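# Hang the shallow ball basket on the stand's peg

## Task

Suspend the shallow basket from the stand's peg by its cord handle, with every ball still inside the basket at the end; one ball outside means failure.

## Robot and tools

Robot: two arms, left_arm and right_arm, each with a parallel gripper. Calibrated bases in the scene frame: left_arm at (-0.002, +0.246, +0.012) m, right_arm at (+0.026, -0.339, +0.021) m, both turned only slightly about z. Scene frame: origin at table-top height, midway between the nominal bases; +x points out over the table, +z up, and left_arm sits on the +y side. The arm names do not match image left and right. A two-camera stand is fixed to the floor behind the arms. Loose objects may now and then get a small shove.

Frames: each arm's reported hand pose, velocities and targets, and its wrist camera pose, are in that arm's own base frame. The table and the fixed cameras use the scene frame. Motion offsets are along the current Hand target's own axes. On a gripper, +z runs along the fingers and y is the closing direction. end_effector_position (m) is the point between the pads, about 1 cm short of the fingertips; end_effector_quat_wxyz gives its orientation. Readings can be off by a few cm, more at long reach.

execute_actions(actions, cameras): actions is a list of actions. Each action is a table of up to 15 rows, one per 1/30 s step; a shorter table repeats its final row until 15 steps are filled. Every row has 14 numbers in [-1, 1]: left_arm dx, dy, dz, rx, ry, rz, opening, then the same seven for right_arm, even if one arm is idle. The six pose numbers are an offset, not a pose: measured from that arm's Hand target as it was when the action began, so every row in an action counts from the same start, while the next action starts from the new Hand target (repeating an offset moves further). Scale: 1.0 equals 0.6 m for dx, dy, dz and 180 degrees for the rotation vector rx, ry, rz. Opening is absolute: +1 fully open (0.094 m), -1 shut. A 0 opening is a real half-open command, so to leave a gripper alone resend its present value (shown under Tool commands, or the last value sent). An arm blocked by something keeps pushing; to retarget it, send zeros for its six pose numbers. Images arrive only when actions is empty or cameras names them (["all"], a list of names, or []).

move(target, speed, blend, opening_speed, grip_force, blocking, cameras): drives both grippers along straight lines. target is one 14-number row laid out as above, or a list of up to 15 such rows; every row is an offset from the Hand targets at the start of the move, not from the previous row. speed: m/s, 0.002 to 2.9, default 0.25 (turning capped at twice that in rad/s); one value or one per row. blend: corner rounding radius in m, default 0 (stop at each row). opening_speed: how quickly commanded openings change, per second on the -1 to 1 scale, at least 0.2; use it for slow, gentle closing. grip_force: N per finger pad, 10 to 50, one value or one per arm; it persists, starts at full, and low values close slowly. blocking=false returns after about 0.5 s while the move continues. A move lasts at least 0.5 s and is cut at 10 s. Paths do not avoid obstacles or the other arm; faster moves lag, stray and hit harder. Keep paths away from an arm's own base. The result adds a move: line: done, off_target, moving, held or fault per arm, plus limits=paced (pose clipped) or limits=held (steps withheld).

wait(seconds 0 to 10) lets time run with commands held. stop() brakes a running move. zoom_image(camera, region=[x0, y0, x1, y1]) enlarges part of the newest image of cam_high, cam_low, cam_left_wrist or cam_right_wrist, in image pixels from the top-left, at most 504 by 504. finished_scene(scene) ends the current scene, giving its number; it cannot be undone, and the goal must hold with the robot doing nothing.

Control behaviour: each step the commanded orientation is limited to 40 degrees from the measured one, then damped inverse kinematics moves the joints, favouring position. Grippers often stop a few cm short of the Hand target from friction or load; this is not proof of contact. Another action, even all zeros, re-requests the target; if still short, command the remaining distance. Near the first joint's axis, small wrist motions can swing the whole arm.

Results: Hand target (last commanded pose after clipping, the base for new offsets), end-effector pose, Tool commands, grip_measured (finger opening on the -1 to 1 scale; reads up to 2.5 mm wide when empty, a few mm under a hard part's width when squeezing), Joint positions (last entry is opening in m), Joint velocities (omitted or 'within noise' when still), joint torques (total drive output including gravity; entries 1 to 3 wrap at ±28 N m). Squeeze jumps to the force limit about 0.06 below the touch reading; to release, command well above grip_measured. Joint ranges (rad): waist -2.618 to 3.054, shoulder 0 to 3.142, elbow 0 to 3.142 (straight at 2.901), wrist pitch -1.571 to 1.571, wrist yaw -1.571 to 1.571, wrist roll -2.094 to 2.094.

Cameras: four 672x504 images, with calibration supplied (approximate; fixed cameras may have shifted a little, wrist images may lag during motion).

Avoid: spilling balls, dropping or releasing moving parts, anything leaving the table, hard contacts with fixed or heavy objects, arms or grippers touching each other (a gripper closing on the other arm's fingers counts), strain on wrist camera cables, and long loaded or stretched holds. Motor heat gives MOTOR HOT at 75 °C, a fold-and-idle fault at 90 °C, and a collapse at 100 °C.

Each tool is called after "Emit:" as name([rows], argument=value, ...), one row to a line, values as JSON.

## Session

Emit:
execute_actions(actions=[])

Scene clock: 0.00 s.
left_arm: end_effector_position=(+0.3926, +0.0366, +0.0943) grip_measured=+1.000 end_effector_quat_wxyz=(+0.584, -0.095, +0.804, +0.059) | right_arm: end_effector_position=(+0.4005, -0.0486, +0.1237) grip_measured=+1.000 end_effector_quat_wxyz=(+0.620, +0.127, +0.773, -0.046)
Joint positions: left_arm=[-0.007 1.566 0.342 0.901 -0.214 -0.088 0.094] | right_arm=[-0.035 1.532 0.367 0.931 0.198 0.135 0.094]
Joint velocities: within noise
Joint torques (N m): no reading
Heat: left arm: 30 °C; right arm: 30 °C.
Hand target: left_arm +0.3961, +0.0368, +0.1039; +0.596, -0.097, +0.795, +0.058 | right_arm +0.4033, -0.0489, +0.1338; +0.631, +0.128, +0.763, -0.046
Tool commands: left_gripper/opening=+1.0 right_gripper/opening=+1.0
camera_calibration:
cam_left_wrist: T_world_to_cam=[[0.155328, -0.984093, -0.0862264, -0.0144853], [-0.833697, -0.0837634, -0.545833, 0.389291], [0.529927, 0.15667, -0.833446, -0.0317], [0, 0, 0, 1]] pos_world=[0.343599, 0.0233199, 0.184819]
cam_right_wrist: T_world_to_cam=[[-0.328621, -0.924705, -0.192169, 0.109837], [-0.722932, 0.377212, -0.578861, 0.382418], [0.607764, -0.0513002, -0.792459, -0.0479178], [0, 0, 0, 1]] pos_world=[0.34168, -0.0451437, 0.204501]

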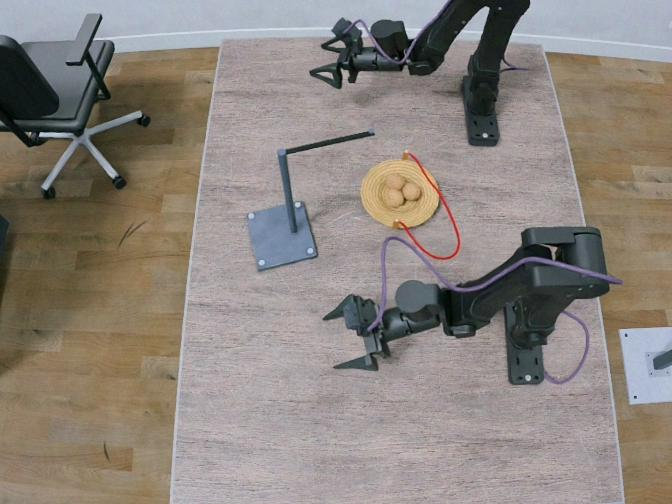

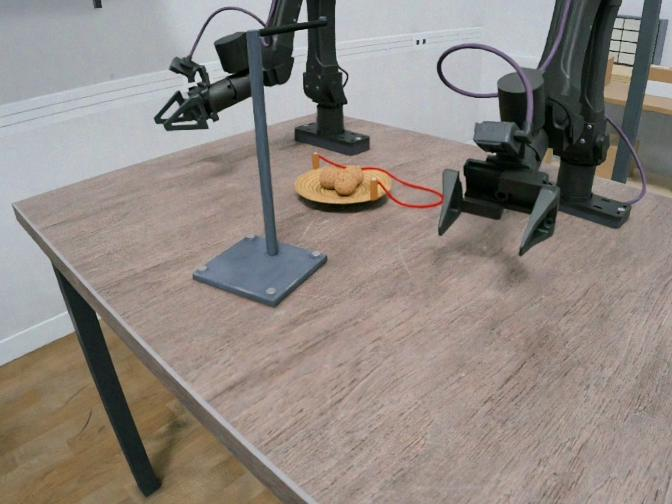

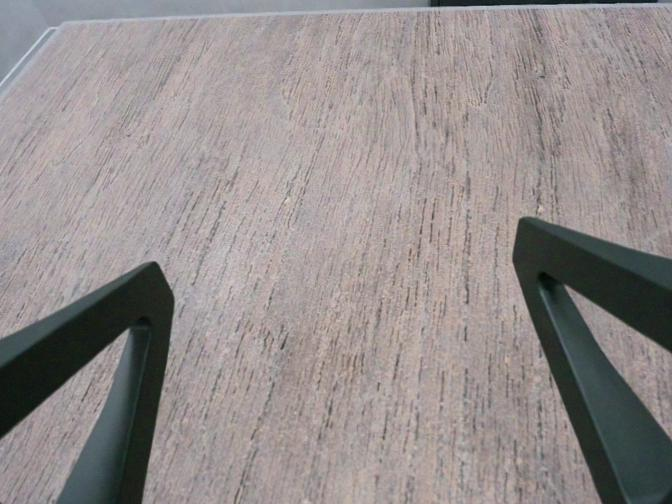

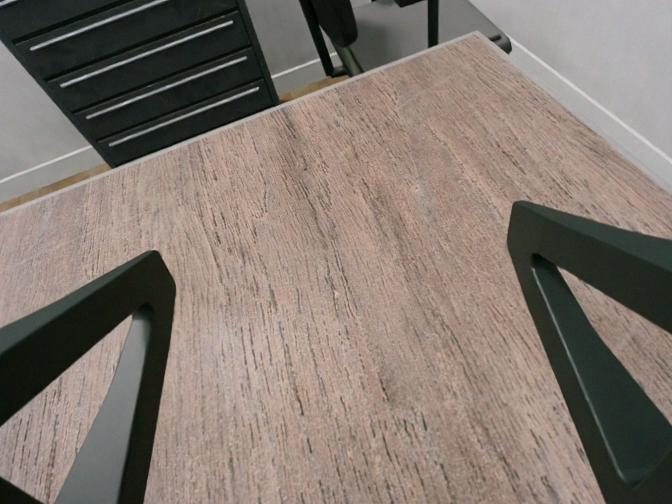

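Emit:
move([
  [0,0,0,0,0,0,1,-0.0747,0.205,-0.336,-0.2,0.17,-0.26,0.5],
  [0,0,0,0,0,0,1,0.127,0.421,-0.6435,-0.377,0.3258,-0.496,0.5],
], cameras=["all"], blend=[0.05,0])

Scene clock: 6.83 s.
left_arm: end_effector_position=(+0.3926, +0.0366, +0.0943) grip_measured=+1.000 end_effector_quat_wxyz=(+0.584, -0.095, +0.804, +0.059) | right_arm: end_effector_position=(+0.0874, +0.2877, +0.1506) grip_measured=+0.501 end_effector_quat_wxyz=(+0.008, +0.702, -0.712, +0.011)
Joint positions: left_arm=[-0.007 1.566 0.342 0.901 -0.214 -0.088 0.094] | right_arm=[1.279 1.706 1.548 -1.437 0.011 -0.278 0.071]
Joint torques (N m): left_arm=[-0.03 -6.89 5.26 2.12 -0.05 -0.01] | right_arm=[0.28 -9.35 8.38 0.07 -0.11 -0.11]
Heat: left arm: 30 °C; right arm: 32 °C.
Hand target: left_arm +0.3961, +0.0368, +0.1039; +0.596, -0.097, +0.795, +0.058 | right_arm +0.0866, +0.2943, +0.1592; +0.000, +0.707, -0.707, +0.000
Off the commanded pose: left_arm 0.010 m, 2 deg | right_arm 0.011 m, 2 deg.
move: off_target (right_arm)
camera_calibration:
cam_left_wrist: T_world_to_cam=[[0.155328, -0.984093, -0.0862264, -0.0144853], [-0.833697, -0.0837634, -0.545833, 0.389291], [0.529927, 0.15667, -0.833446, -0.0317], [0, 0, 0, 1]] pos_world=[0.343599, 0.0233199, 0.184819]
cam_right_wrist: T_world_to_cam=[[0.988971, -0.134511, 0.0620007, -0.0576348], [-0.141827, -0.739388, 0.658172, 0.128921], [-0.0426888, -0.659706, -0.75031, 0.406524], [0, 0, 0, 1]] pos_world=[0.0926376, 0.355756, 0.22374]

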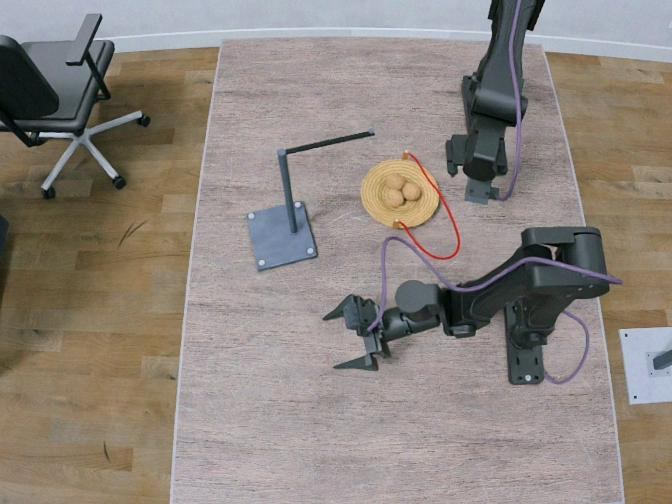

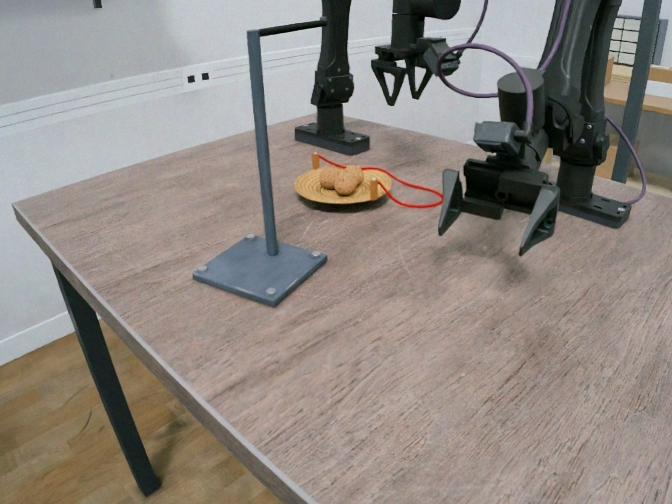

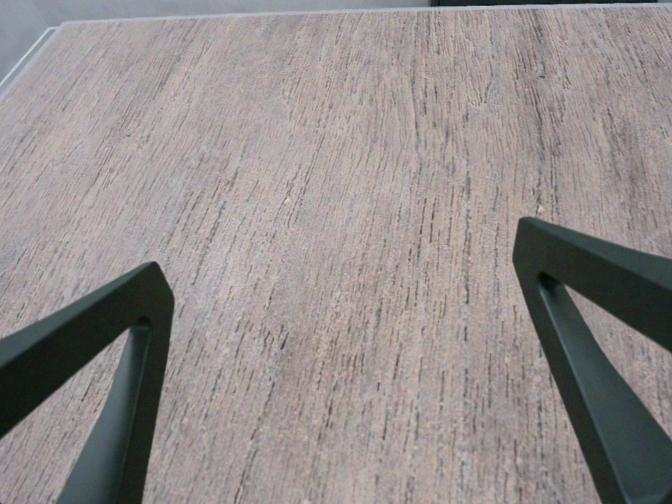

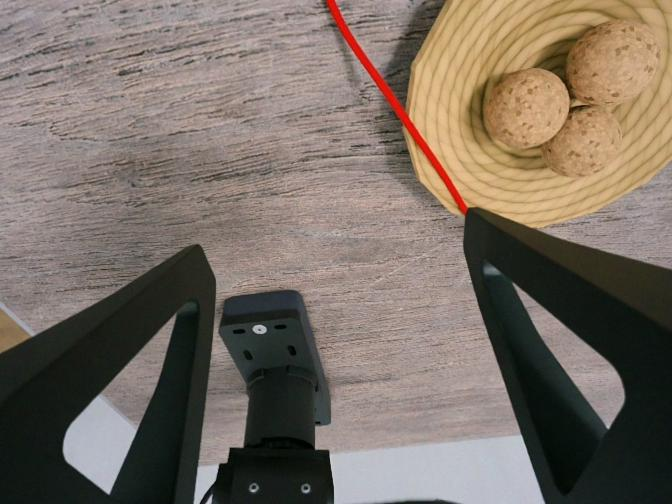

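Emit:
move(target=[0,0,0,0,0,0,1,-0.07,-0.017,0.05,0,0,0,0.5], cameras=["cam_right_wrist","cam_high"], speed=0.15)

Scene clock: 8.33 s.
left_arm: end_effector_position=(+0.3926, +0.0366, +0.0943) grip_measured=+1.000 end_effector_quat_wxyz=(+0.584, -0.095, +0.804, +0.059) | right_arm: end_effector_position=(+0.0977, +0.3224, +0.1213) grip_measured=+0.501 end_effector_quat_wxyz=(+0.019, +0.702, -0.711, +0.016)
Joint positions: left_arm=[-0.007 1.566 0.342 0.901 -0.214 -0.088 0.094] | right_arm=[1.279 1.867 1.628 -1.381 0.011 -0.279 0.071]
Joint torques (N m): left_arm=[-0.02 -6.89 5.27 2.12 -0.05 -0.01] | right_arm=[0.66 -11.15 8.29 0.22 -0.06 -0.11]
Heat: left arm: 30 °C; right arm: 32 °C.
Hand target: left_arm +0.3961, +0.0368, +0.1039; +0.596, -0.097, +0.795, +0.058 | right_arm +0.0968, +0.3362, +0.1291; +0.000, +0.707, -0.707, +0.000
Off the commanded pose: left_arm 0.010 m, 2 deg | right_arm 0.016 m, 3 deg.
move: off_target (right_arm)
camera_calibration:
cam_right_wrist: T_world_to_cam=[[0.989461, -0.132797, 0.0577301, -0.0614703], [-0.136597, -0.723702, 0.676459, 0.167621], [-0.0480523, -0.677215, -0.734214, 0.412058], [0, 0, 0, 1]] pos_world=[0.103519, 0.392196, 0.192699]
Images, in order (width x height): cam_high 672x504, cam_right_wrist 672x504.

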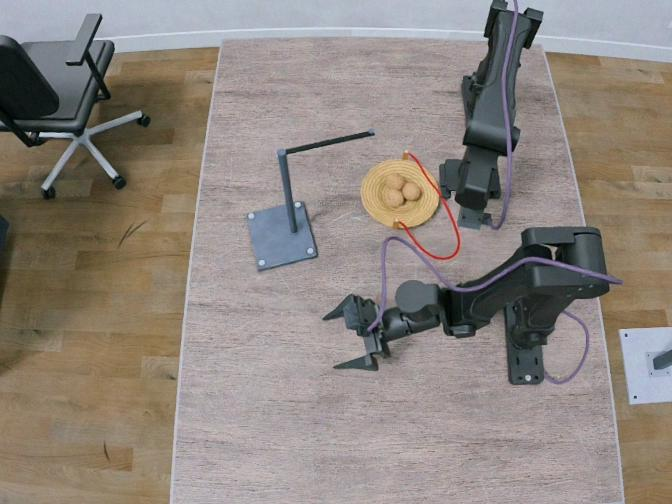

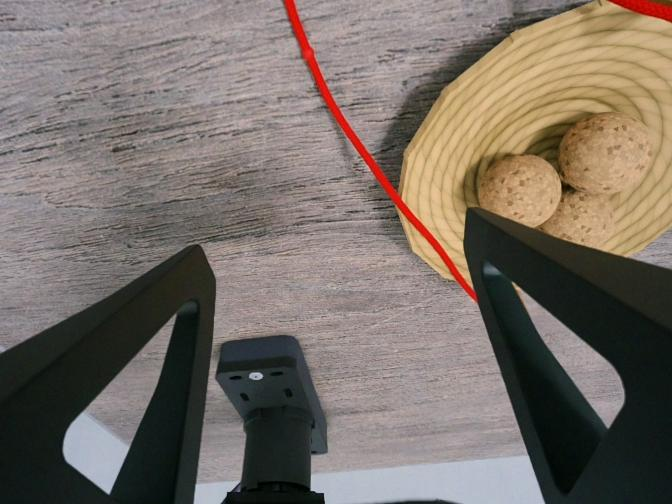

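Emit:
move(target=[0,0,0,0,0,0,1,-0.012,0.007,0.168,0,0,-0.083,0.5], cameras=["cam_right_wrist","cam_low"], speed=0.12)

Scene clock: 11.33 s.
left_arm: end_effector_position=(+0.3926, +0.0366, +0.0943) grip_measured=+1.000 end_effector_quat_wxyz=(+0.584, -0.095, +0.804, +0.059) | right_arm: end_effector_position=(+0.0965, +0.3420, +0.0326) grip_measured=+0.501 end_effector_quat_wxyz=(-0.001, +0.788, -0.616, +0.005)
Joint positions: left_arm=[-0.007 1.566 0.342 0.901 -0.214 -0.088 0.094] | right_arm=[1.298 1.947 1.381 -1.006 0.011 -0.515 0.071]
Joint torques (N m): left_arm=[-0.03 -6.89 5.27 2.13 -0.05 -0.01] | right_arm=[0.65 -11.36 4.37 0.35 -0.15 -0.12]
Heat: left arm: 30 °C; right arm: 32 °C.
Hand target: left_arm +0.3961, +0.0368, +0.1039; +0.596, -0.097, +0.795, +0.058 | right_arm +0.0927, +0.3434, +0.0283; +0.000, +0.793, -0.609, +0.000
Off the commanded pose: left_arm 0.010 m, 2 deg | right_arm 0.006 m, 1 deg.
move: done
camera_calibration:
cam_right_wrist: T_world_to_cam=[[0.990829, 0.119022, 0.0639719, -0.13909], [0.0502582, -0.764077, 0.643165, 0.238445], [0.12543, -0.634051, -0.763051, 0.329674], [0, 0, 0, 1]] pos_world=[0.0844796, 0.407775, 0.107096]
Images, in order (width x height): cam_low 672x504, cam_right_wrist 672x504.

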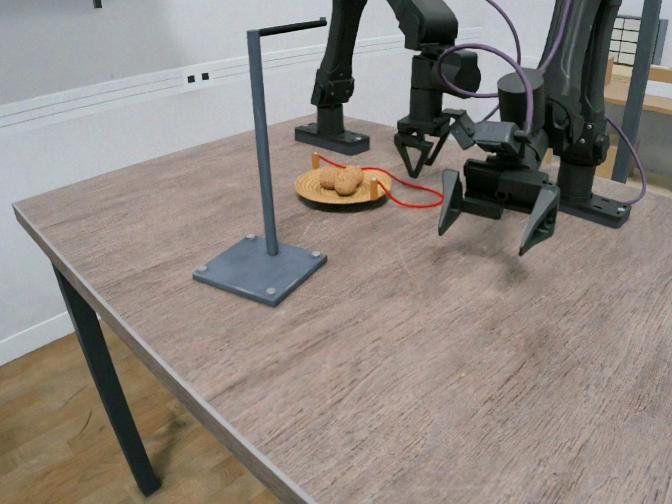

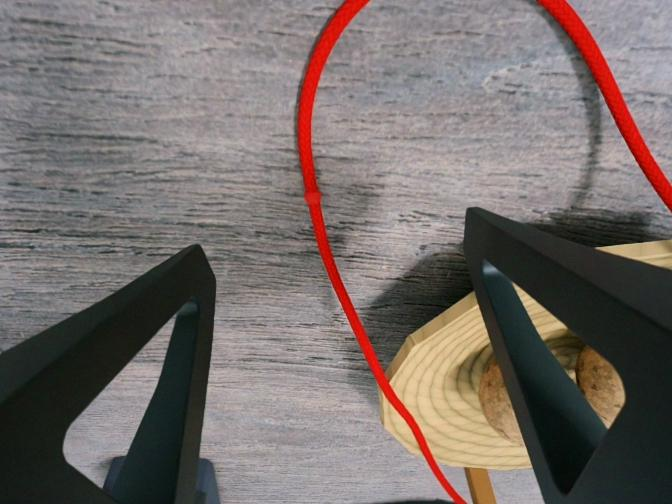

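Emit:
move(target=[0,0,0,0,0,0,1,0.0163,0.0095,0.055,0,0,0,0.5], cameras=["cam_right_wrist","cam_low"], speed=0.06)

Emit:
zoom_image(camera="cam_low", region=[300, 60, 480, 220])

Scene clock: 13.43 s.
left_arm: end_effector_position=(+0.3926, +0.0366, +0.0943) grip_measured=+1.000 end_effector_quat_wxyz=(+0.584, -0.095, +0.804, +0.059) | right_arm: end_effector_position=(+0.0937, +0.3319, +0.0006) grip_measured=+0.501 end_effector_quat_wxyz=(-0.003, +0.788, -0.616, +0.005)
Joint positions: left_arm=[-0.007 1.566 0.342 0.901 -0.214 -0.088 0.094] | right_arm=[1.298 1.955 1.254 -0.868 0.011 -0.516 0.071]
Joint torques (N m): left_arm=[-0.03 -6.89 5.27 2.12 -0.05 -0.01] | right_arm=[0.5 -10.65 3.88 0.4 -0.08 -0.16]
Heat: left arm: 30 °C; right arm: 32 °C.
Hand target: left_arm +0.3961, +0.0368, +0.1039; +0.596, -0.097, +0.795, +0.058 | right_arm +0.0897, +0.3325, -0.0048; +0.000, +0.793, -0.609, +0.000
Off the commanded pose: left_arm 0.010 m, 2 deg | right_arm 0.007 m, 1 deg.
move: done
camera_calibration:
cam_right_wrist: T_world_to_cam=[[0.990738, 0.119212, 0.0650179, -0.1331], [0.0500486, -0.765686, 0.641265, 0.252046], [0.12623, -0.632071, -0.76456, 0.298426], [0, 0, 0, 1]] pos_world=[0.0815823, 0.397482, 0.0751899]
Images, in order (width x height): cam_low 672x504, cam_right_wrist 672x504.

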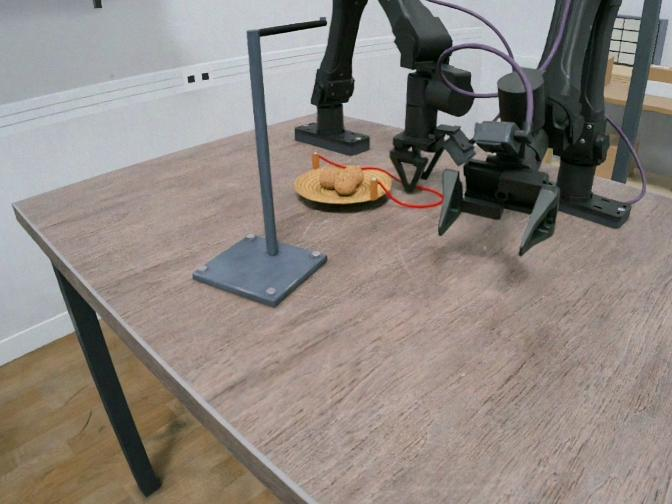

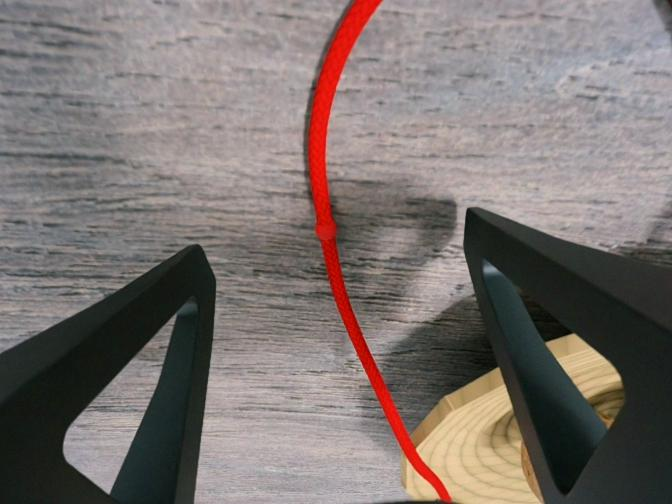

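Scaled by 2.800.

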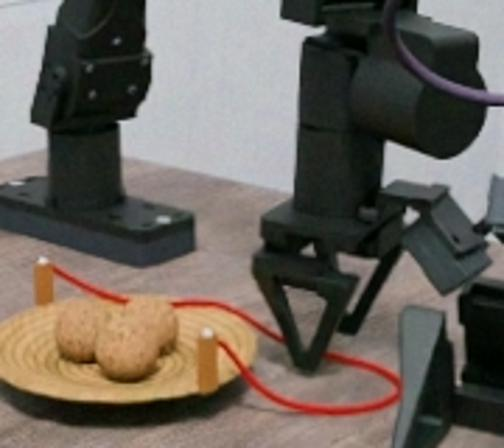

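Emit:
move([
  [0,0,0,0,0,0,1,-0.0097,-0.003,0.005,0,0,0,0.5],
  [0,0,0,0,0,0,1,-0.0097,-0.003,0.0155,0,0,0,0.5],
  [0,0,0,0,0,0,1,-0.0097,-0.003,0.0155,0,0,0,-1],
], cameras=["cam_right_wrist","cam_low"], speed=0.04, opening_speed=1)

Emit:
zoom_image(camera="cam_low", region=[300, 60, 480, 220])

Scene clock: 16.57 s.
left_arm: end_effector_position=(+0.3926, +0.0366, +0.0943) grip_measured=+1.000 end_effector_quat_wxyz=(+0.584, -0.095, +0.804, +0.059) | right_arm: end_effector_position=(+0.0945, +0.3355, -0.0058) grip_measured=-0.926 end_effector_quat_wxyz=(-0.006, +0.789, -0.615, +0.007)
Joint positions: left_arm=[-0.007 1.566 0.342 0.901 -0.214 -0.088 0.094] | right_arm=[1.302 1.975 1.254 -0.844 0.017 -0.516 0.003]
Joint torques (N m): left_arm=[-0.02 -6.89 5.27 2.13 -0.05 -0.01] | right_arm=[0.4 -9.57 4.71 0.42 -0.18 -0.09]
Heat: left arm: 30 °C; right arm: 32 °C.
Hand target: left_arm +0.3961, +0.0368, +0.1039; +0.596, -0.097, +0.795, +0.058 | right_arm +0.0899, +0.3386, -0.0140; +0.000, +0.793, -0.609, +0.000
Off the commanded pose: left_arm 0.010 m, 2 deg | right_arm 0.010 m, 1 deg.
move: done; target 3's new opening was sent with right_arm's hand 0.012 m and 1 deg from that target
camera_calibration:
cam_right_wrist: T_world_to_cam=[[0.989798, 0.122742, 0.0723526, -0.134854], [0.0484107, -0.767317, 0.639438, 0.259541], [0.134003, -0.629412, -0.765431, 0.294057], [0, 0, 0, 1]] pos_world=[0.0815091, 0.400785, 0.0688765]
Images, in order (width x height): cam_low 672x504, cam_right_wrist 672x504.

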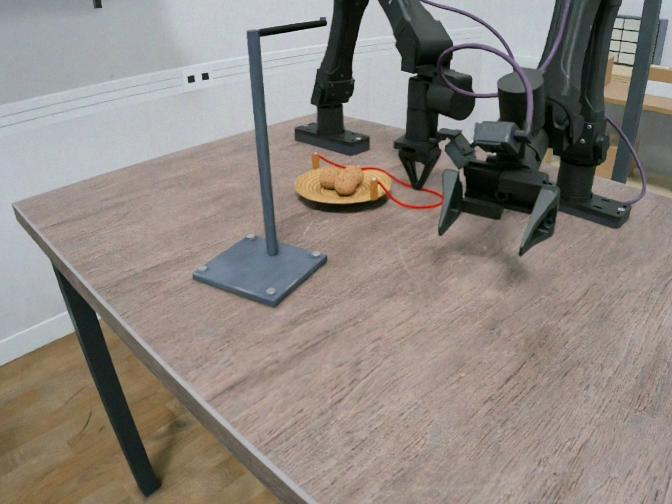

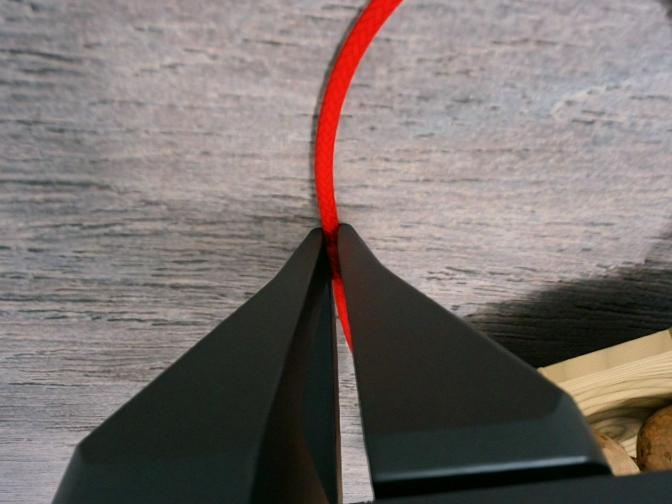

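Scaled by 2.800.

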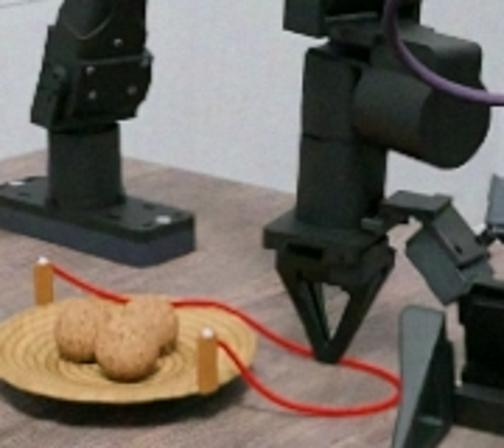

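Emit:
move([
  [0,0,0,0,0,0,1,0.0305,-0.026,-0.14,0.02,-0.01,0,-1],
  [0,0,0,0,0,0,1,0.1245,-0.087,-0.257,0.055,-0.033,0,-1],
  [0,0,0,0,0,0,1,0.2045,-0.154,-0.332,0.1035,-0.0645,0,-1],
], cameras=["all"], speed=0.1, blend=[0.02,0.03,0])

Emit:
zoom_image(camera="cam_low", region=[270, 30, 440, 230])

Scene clock: 20.77 s.
left_arm: end_effector_position=(+0.3926, +0.0366, +0.0943) grip_measured=+1.000 end_effector_quat_wxyz=(+0.584, -0.095, +0.804, +0.059) | right_arm: end_effector_position=(+0.2056, +0.2352, +0.1663) grip_measured=-0.927 end_effector_quat_wxyz=(-0.153, +0.781, -0.605, +0.024)
Joint positions: left_arm=[-0.007 1.566 0.342 0.901 -0.214 -0.088 0.094] | right_arm=[0.869 1.438 1.295 -1.118 0.035 -0.96 0.003]
Joint torques (N m): left_arm=[-0.03 -6.89 5.26 2.12 -0.05 -0.01] | right_arm=[-0.09 -9.25 8.57 0.9 -0.06 -0.03]
Heat: left arm: 30 °C; right arm: 32 °C.
Hand target: left_arm +0.3961, +0.0368, +0.1039; +0.596, -0.097, +0.795, +0.058 | right_arm +0.2107, +0.2438, +0.1853; -0.190, +0.778, -0.598, +0.019
Off the commanded pose: left_arm 0.010 m, 2 deg | right_arm 0.021 m, 4 deg.
move: off_target (right_arm)
camera_calibration:
cam_left_wrist: T_world_to_cam=[[0.155328, -0.984093, -0.0862264, -0.0144853], [-0.833697, -0.0837634, -0.545833, 0.389291], [0.529927, 0.15667, -0.833446, -0.0317], [0, 0, 0, 1]] pos_world=[0.343599, 0.0233199, 0.184819]
cam_right_wrist: T_world_to_cam=[[0.94947, 0.0909241, 0.300399, -0.267227], [-0.0612648, -0.885015, 0.461514, 0.146917], [0.30782, -0.456598, -0.834725, 0.282914], [0, 0, 0, 1]] pos_world=[0.175638, 0.283499, 0.248626]

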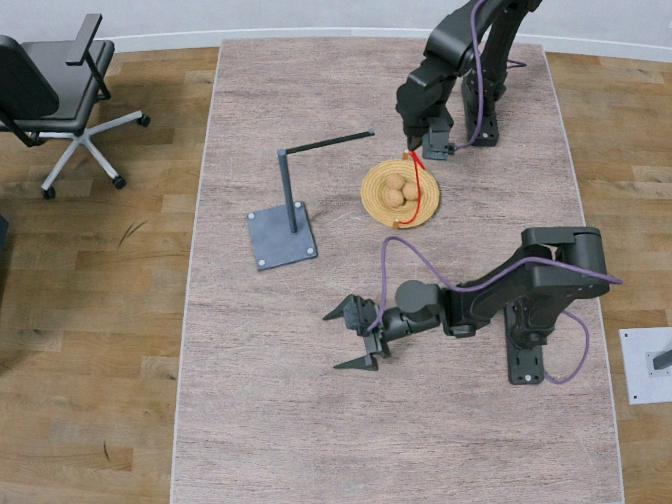

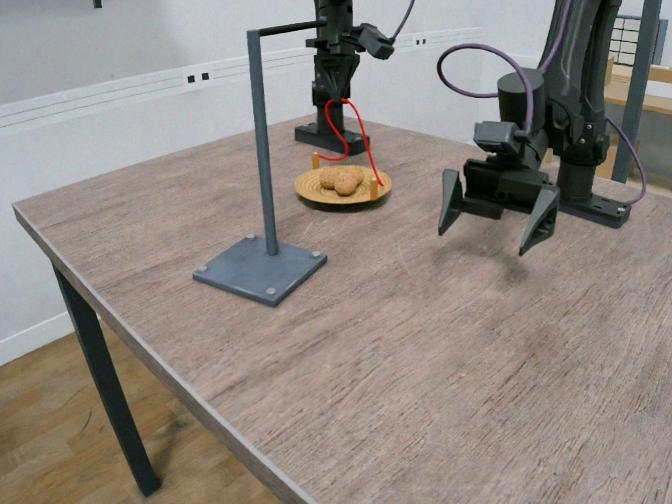

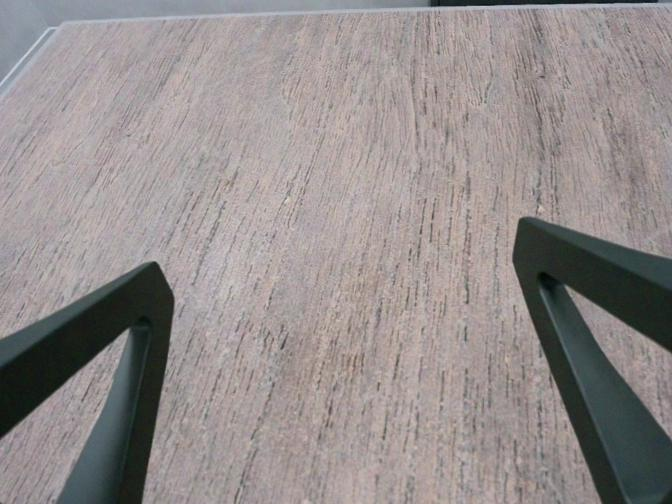

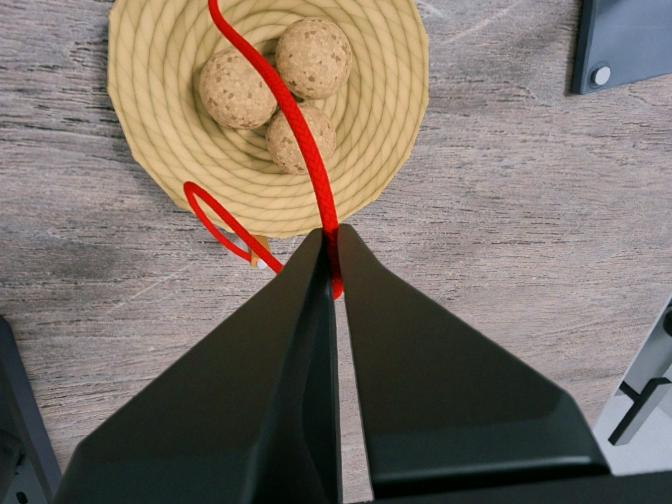

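Scaled by 2.520.

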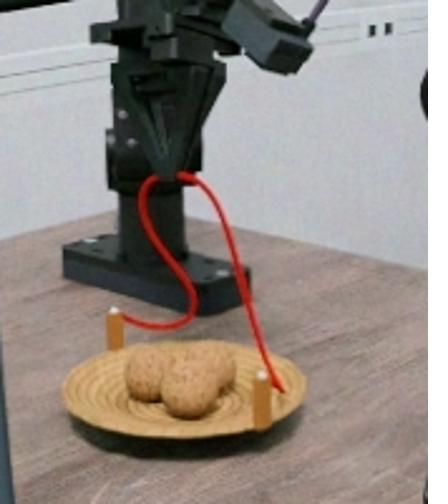

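Emit:
move(target=[0,0,0,0,0,0,1,-0.024,-0.024,-0.0405,0,0,0,-1], cameras=["cam_low","cam_high","cam_right_wrist"], speed=0.04)

Emit:
zoom_image(camera="cam_low", region=[270, 30, 440, 230])

Scene clock: 23.40 s.
left_arm: end_effector_position=(+0.3926, +0.0366, +0.0943) grip_measured=+1.000 end_effector_quat_wxyz=(+0.584, -0.095, +0.804, +0.059) | right_arm: end_effector_position=(+0.2134, +0.2469, +0.2053) grip_measured=-0.927 end_effector_quat_wxyz=(-0.178, +0.779, -0.600, +0.025)
Joint positions: left_arm=[-0.007 1.566 0.342 0.901 -0.214 -0.088 0.094] | right_arm=[0.874 1.468 1.462 -1.204 0.035 -0.961 0.003]
Joint torques (N m): left_arm=[-0.03 -6.89 5.26 2.12 -0.05 -0.01] | right_arm=[0.46 -6.78 9.01 0.75 -0.08 0.02]
Heat: left arm: 31 °C; right arm: 32 °C.
Hand target: left_arm +0.3961, +0.0368, +0.1039; +0.596, -0.097, +0.795, +0.058 | right_arm +0.2137, +0.2537, +0.2152; -0.190, +0.778, -0.598, +0.019
Off the commanded pose: left_arm 0.010 m, 2 deg | right_arm 0.012 m, 2 deg.
move: off_target (right_arm)
camera_calibration:
cam_right_wrist: T_world_to_cam=[[0.938616, 0.0841035, 0.334555, -0.290398], [-0.0706488, -0.902402, 0.425064, 0.153608], [0.337652, -0.422608, -0.841067, 0.304965], [0, 0, 0, 1]] pos_world=[0.180452, 0.291921, 0.288357]
Images, in order (width x height): cam_high 672x504, cam_low 672x504, cam_right_wrist 672x504.

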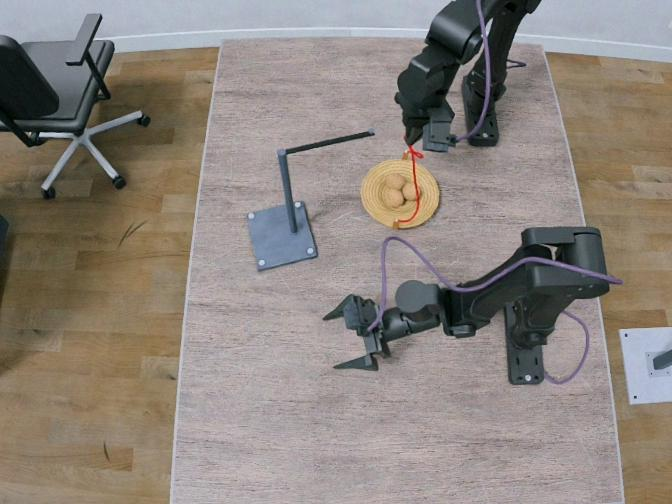

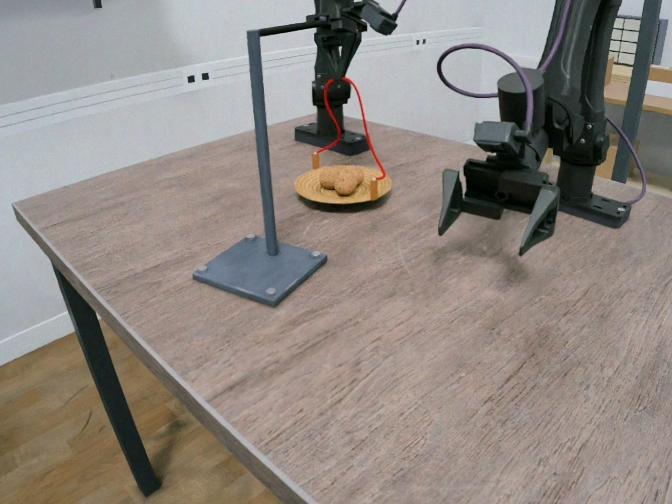

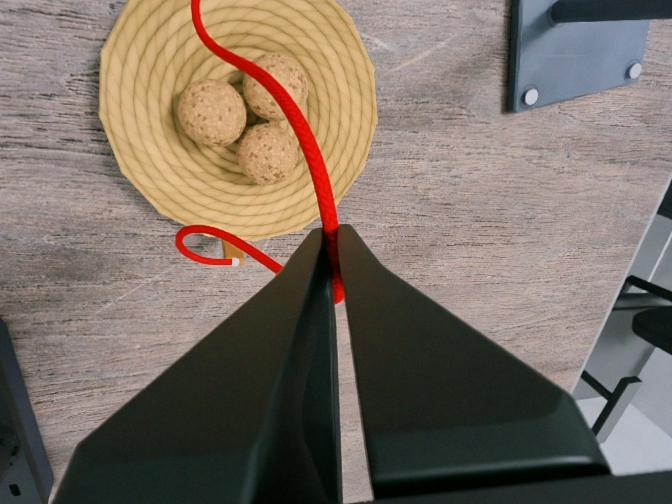

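Scaled by 2.520.

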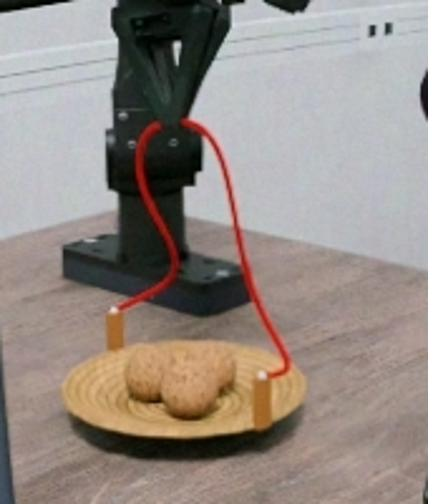

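Emit:
move(target=[0,0,0,0,0,0,1,-0.0197,-0.012,-0.0277,0,0,0,-1], cameras=["cam_low","cam_high","cam_right_wrist"], speed=0.03)

Emit:
zoom_image(camera="cam_low", region=[270, 30, 440, 230])

Scene clock: 24.90 s.
left_arm: end_effector_position=(+0.3926, +0.0366, +0.0943) grip_measured=+1.000 end_effector_quat_wxyz=(+0.584, -0.095, +0.804, +0.059) | right_arm: end_effector_position=(+0.2120, +0.2565, +0.2255) grip_measured=-0.927 end_effector_quat_wxyz=(-0.178, +0.782, -0.597, +0.022)
Joint positions: left_arm=[-0.007 1.566 0.342 0.901 -0.214 -0.088 0.094] | right_arm=[0.896 1.513 1.586 -1.285 0.035 -0.947 0.003]
Joint torques (N m): left_arm=[-0.03 -6.9 5.27 2.12 -0.05 -0.01] | right_arm=[0.36 -7.21 8.84 0.67 -0.01 0.12]
Heat: left arm: 31 °C; right arm: 32 °C.
Hand target: left_arm +0.3961, +0.0368, +0.1039; +0.596, -0.097, +0.795, +0.058 | right_arm +0.2128, +0.2618, +0.2352; -0.190, +0.778, -0.598, +0.019
Off the commanded pose: left_arm 0.010 m, 2 deg | right_arm 0.011 m, 1 deg.
move: off_target (right_arm)
camera_calibration:
cam_right_wrist: T_world_to_cam=[[0.939214, 0.0911152, 0.33102, -0.297696], [-0.0612608, -0.904196, 0.422702, 0.15255], [0.337822, -0.417287, -0.843652, 0.3256], [0, 0, 0, 1]] pos_world=[0.178951, 0.300928, 0.308753]
Images, in order (width x height): cam_high 672x504, cam_low 672x504, cam_right_wrist 672x504.

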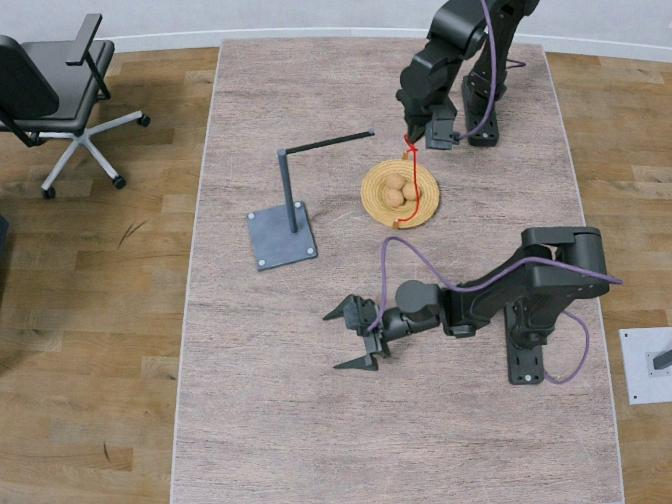

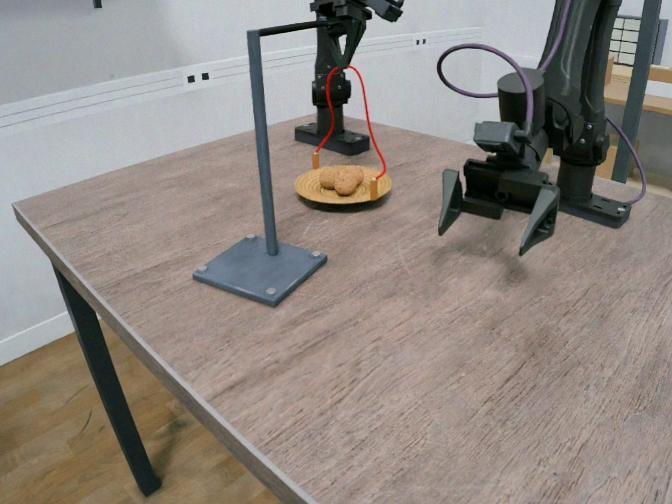

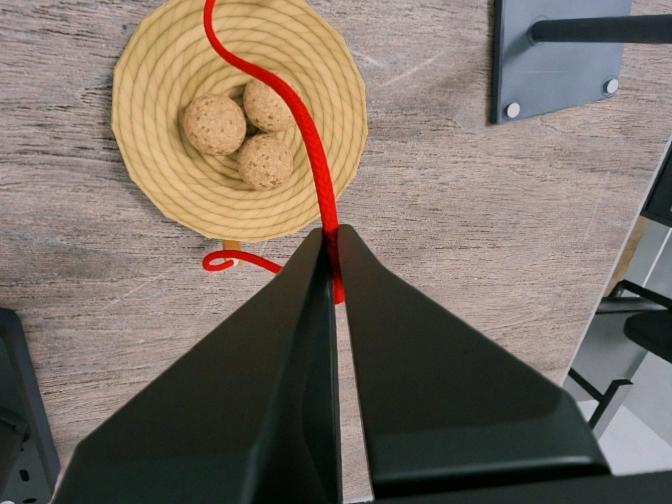

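Scaled by 2.520.

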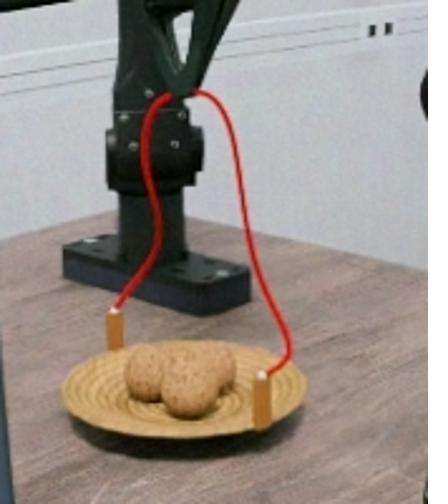

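Emit:
move(target=[0,0,0,0,0,0,1,-0.0115,-0.012,-0.03,0,0,0,-1], cameras=["cam_low","cam_high","cam_right_wrist"], speed=0.025)

Emit:
zoom_image(camera="cam_low", region=[270, 30, 440, 230])

Scene clock: 26.50 s.
left_arm: end_effector_position=(+0.3926, +0.0366, +0.0943) grip_measured=+1.000 end_effector_quat_wxyz=(+0.584, -0.095, +0.804, +0.059) | right_arm: end_effector_position=(+0.2120, +0.2585, +0.2451) grip_measured=-0.927 end_effector_quat_wxyz=(-0.175, +0.781, -0.599, +0.021)
Joint positions: left_arm=[-0.007 1.566 0.342 0.901 -0.214 -0.088 0.094] | right_arm=[0.9 1.554 1.711 -1.376 0.035 -0.941 0.003]
Joint torques (N m): left_arm=[-0.03 -6.89 5.27 2.13 -0.05 -0.01] | right_arm=[0.94 -7.35 8.9 0.86 0 0.09]
Heat: left arm: 31 °C; right arm: 33 °C.
Hand target: left_arm +0.3961, +0.0368, +0.1039; +0.596, -0.097, +0.795, +0.058 | right_arm +0.2129, +0.2649, +0.2556; -0.190, +0.778, -0.598, +0.019
Off the commanded pose: left_arm 0.010 m, 2 deg | right_arm 0.012 m, 2 deg.
move: off_target (right_arm)
camera_calibration:
cam_right_wrist: T_world_to_cam=[[0.941516, 0.0904098, 0.324614, -0.303144], [-0.0605868, -0.902216, 0.427008, 0.144416], [0.331478, -0.421702, -0.843973, 0.345536], [0, 0, 0, 1]] pos_world=[0.179627, 0.303414, 0.328361]
Images, in order (width x height): cam_high 672x504, cam_low 672x504, cam_right_wrist 672x504.

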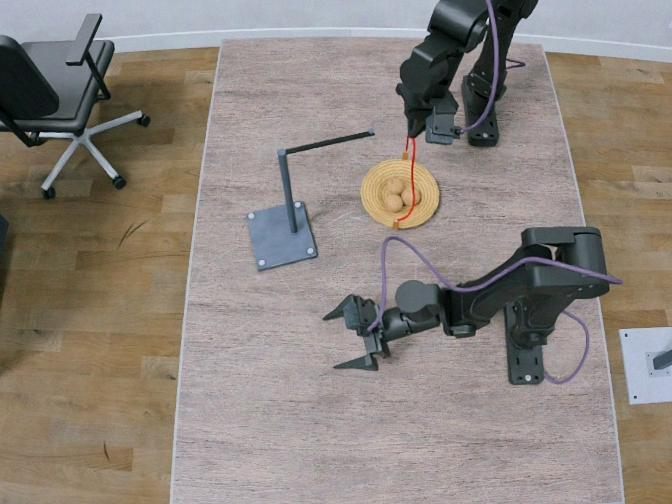

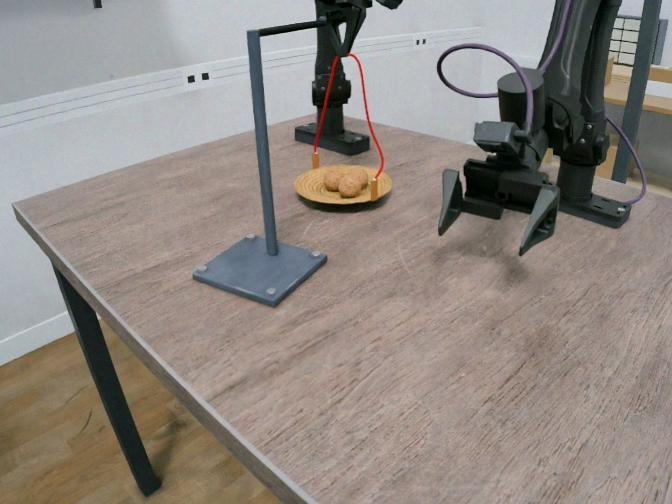

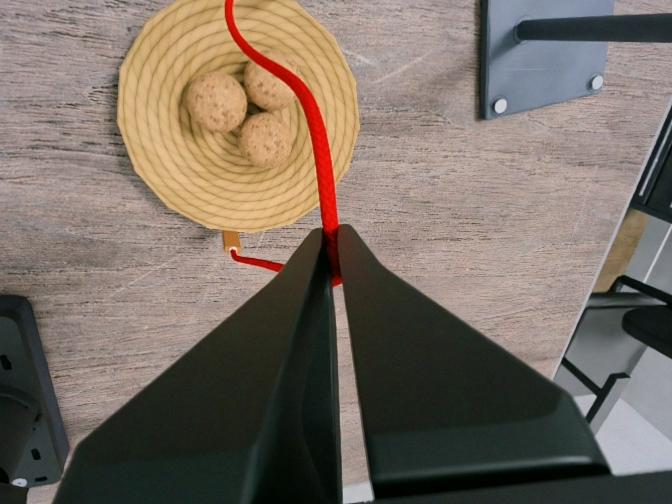

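Scaled by 2.520.

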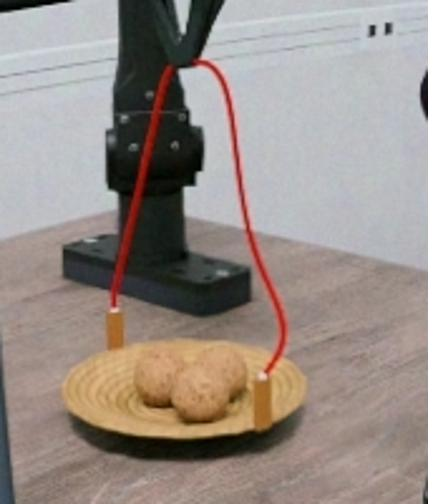

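Emit:
move(target=[0,0,0,0,0,0,1,-0.0066,-0.0106,-0.031,0,0,0,-1], cameras=["cam_low","cam_high","cam_right_wrist"], speed=0.02)

Emit:
zoom_image(camera="cam_low", region=[270, 30, 440, 230])

Scene clock: 28.33 s.
left_arm: end_effector_position=(+0.3926, +0.0366, +0.0943) grip_measured=+1.000 end_effector_quat_wxyz=(+0.584, -0.095, +0.804, +0.059) | right_arm: end_effector_position=(+0.2108, +0.2585, +0.2622) grip_measured=-0.927 end_effector_quat_wxyz=(-0.167, +0.783, -0.598, +0.020)
Joint positions: left_arm=[-0.007 1.566 0.342 0.901 -0.214 -0.088 0.094] | right_arm=[0.902 1.597 1.835 -1.472 0.035 -0.941 0.003]
Joint torques (N m): left_arm=[-0.02 -6.89 5.27 2.12 -0.05 -0.01] | right_arm=[0.5 -8.13 9.05 0.84 -0.01 0.13]
Heat: left arm: 31 °C; right arm: 33 °C.
Hand target: left_arm +0.3961, +0.0368, +0.1039; +0.596, -0.097, +0.795, +0.058 | right_arm +0.2128, +0.2648, +0.2756; -0.190, +0.778, -0.598, +0.019
Off the commanded pose: left_arm 0.010 m, 2 deg | right_arm 0.015 m, 3 deg.
move: off_target (right_arm)
camera_calibration:
cam_right_wrist: T_world_to_cam=[[0.944205, 0.0967078, 0.314839, -0.307243], [-0.0541614, -0.897315, 0.438055, 0.131479], [0.324873, -0.430666, -0.842012, 0.363587], [0, 0, 0, 1]] pos_world=[0.179102, 0.304276, 0.345282]
Images, in order (width x height): cam_high 672x504, cam_low 672x504, cam_right_wrist 672x504.

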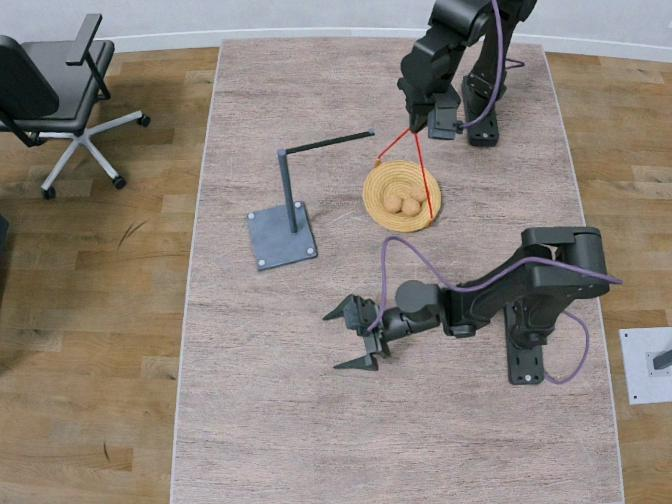

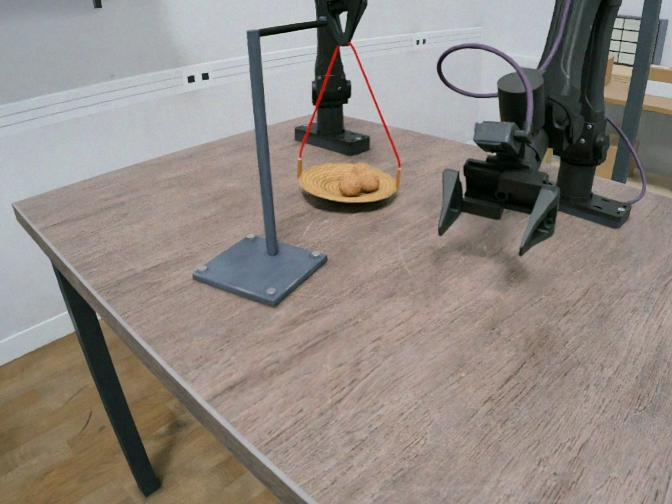

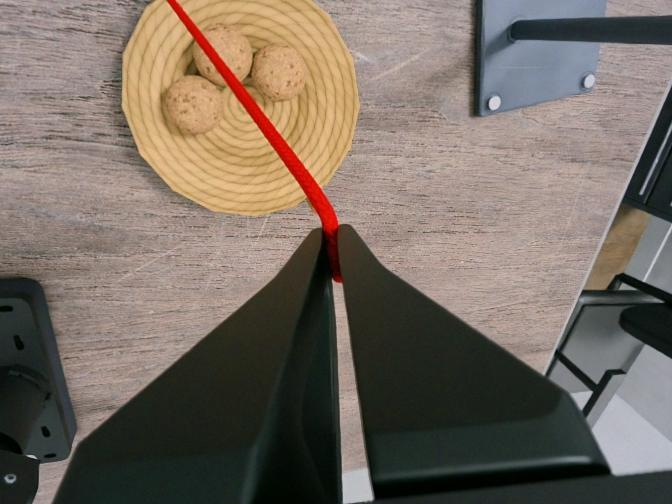

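Scaled by 2.520.

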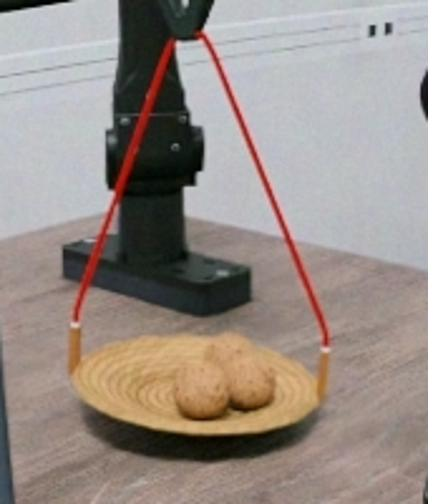

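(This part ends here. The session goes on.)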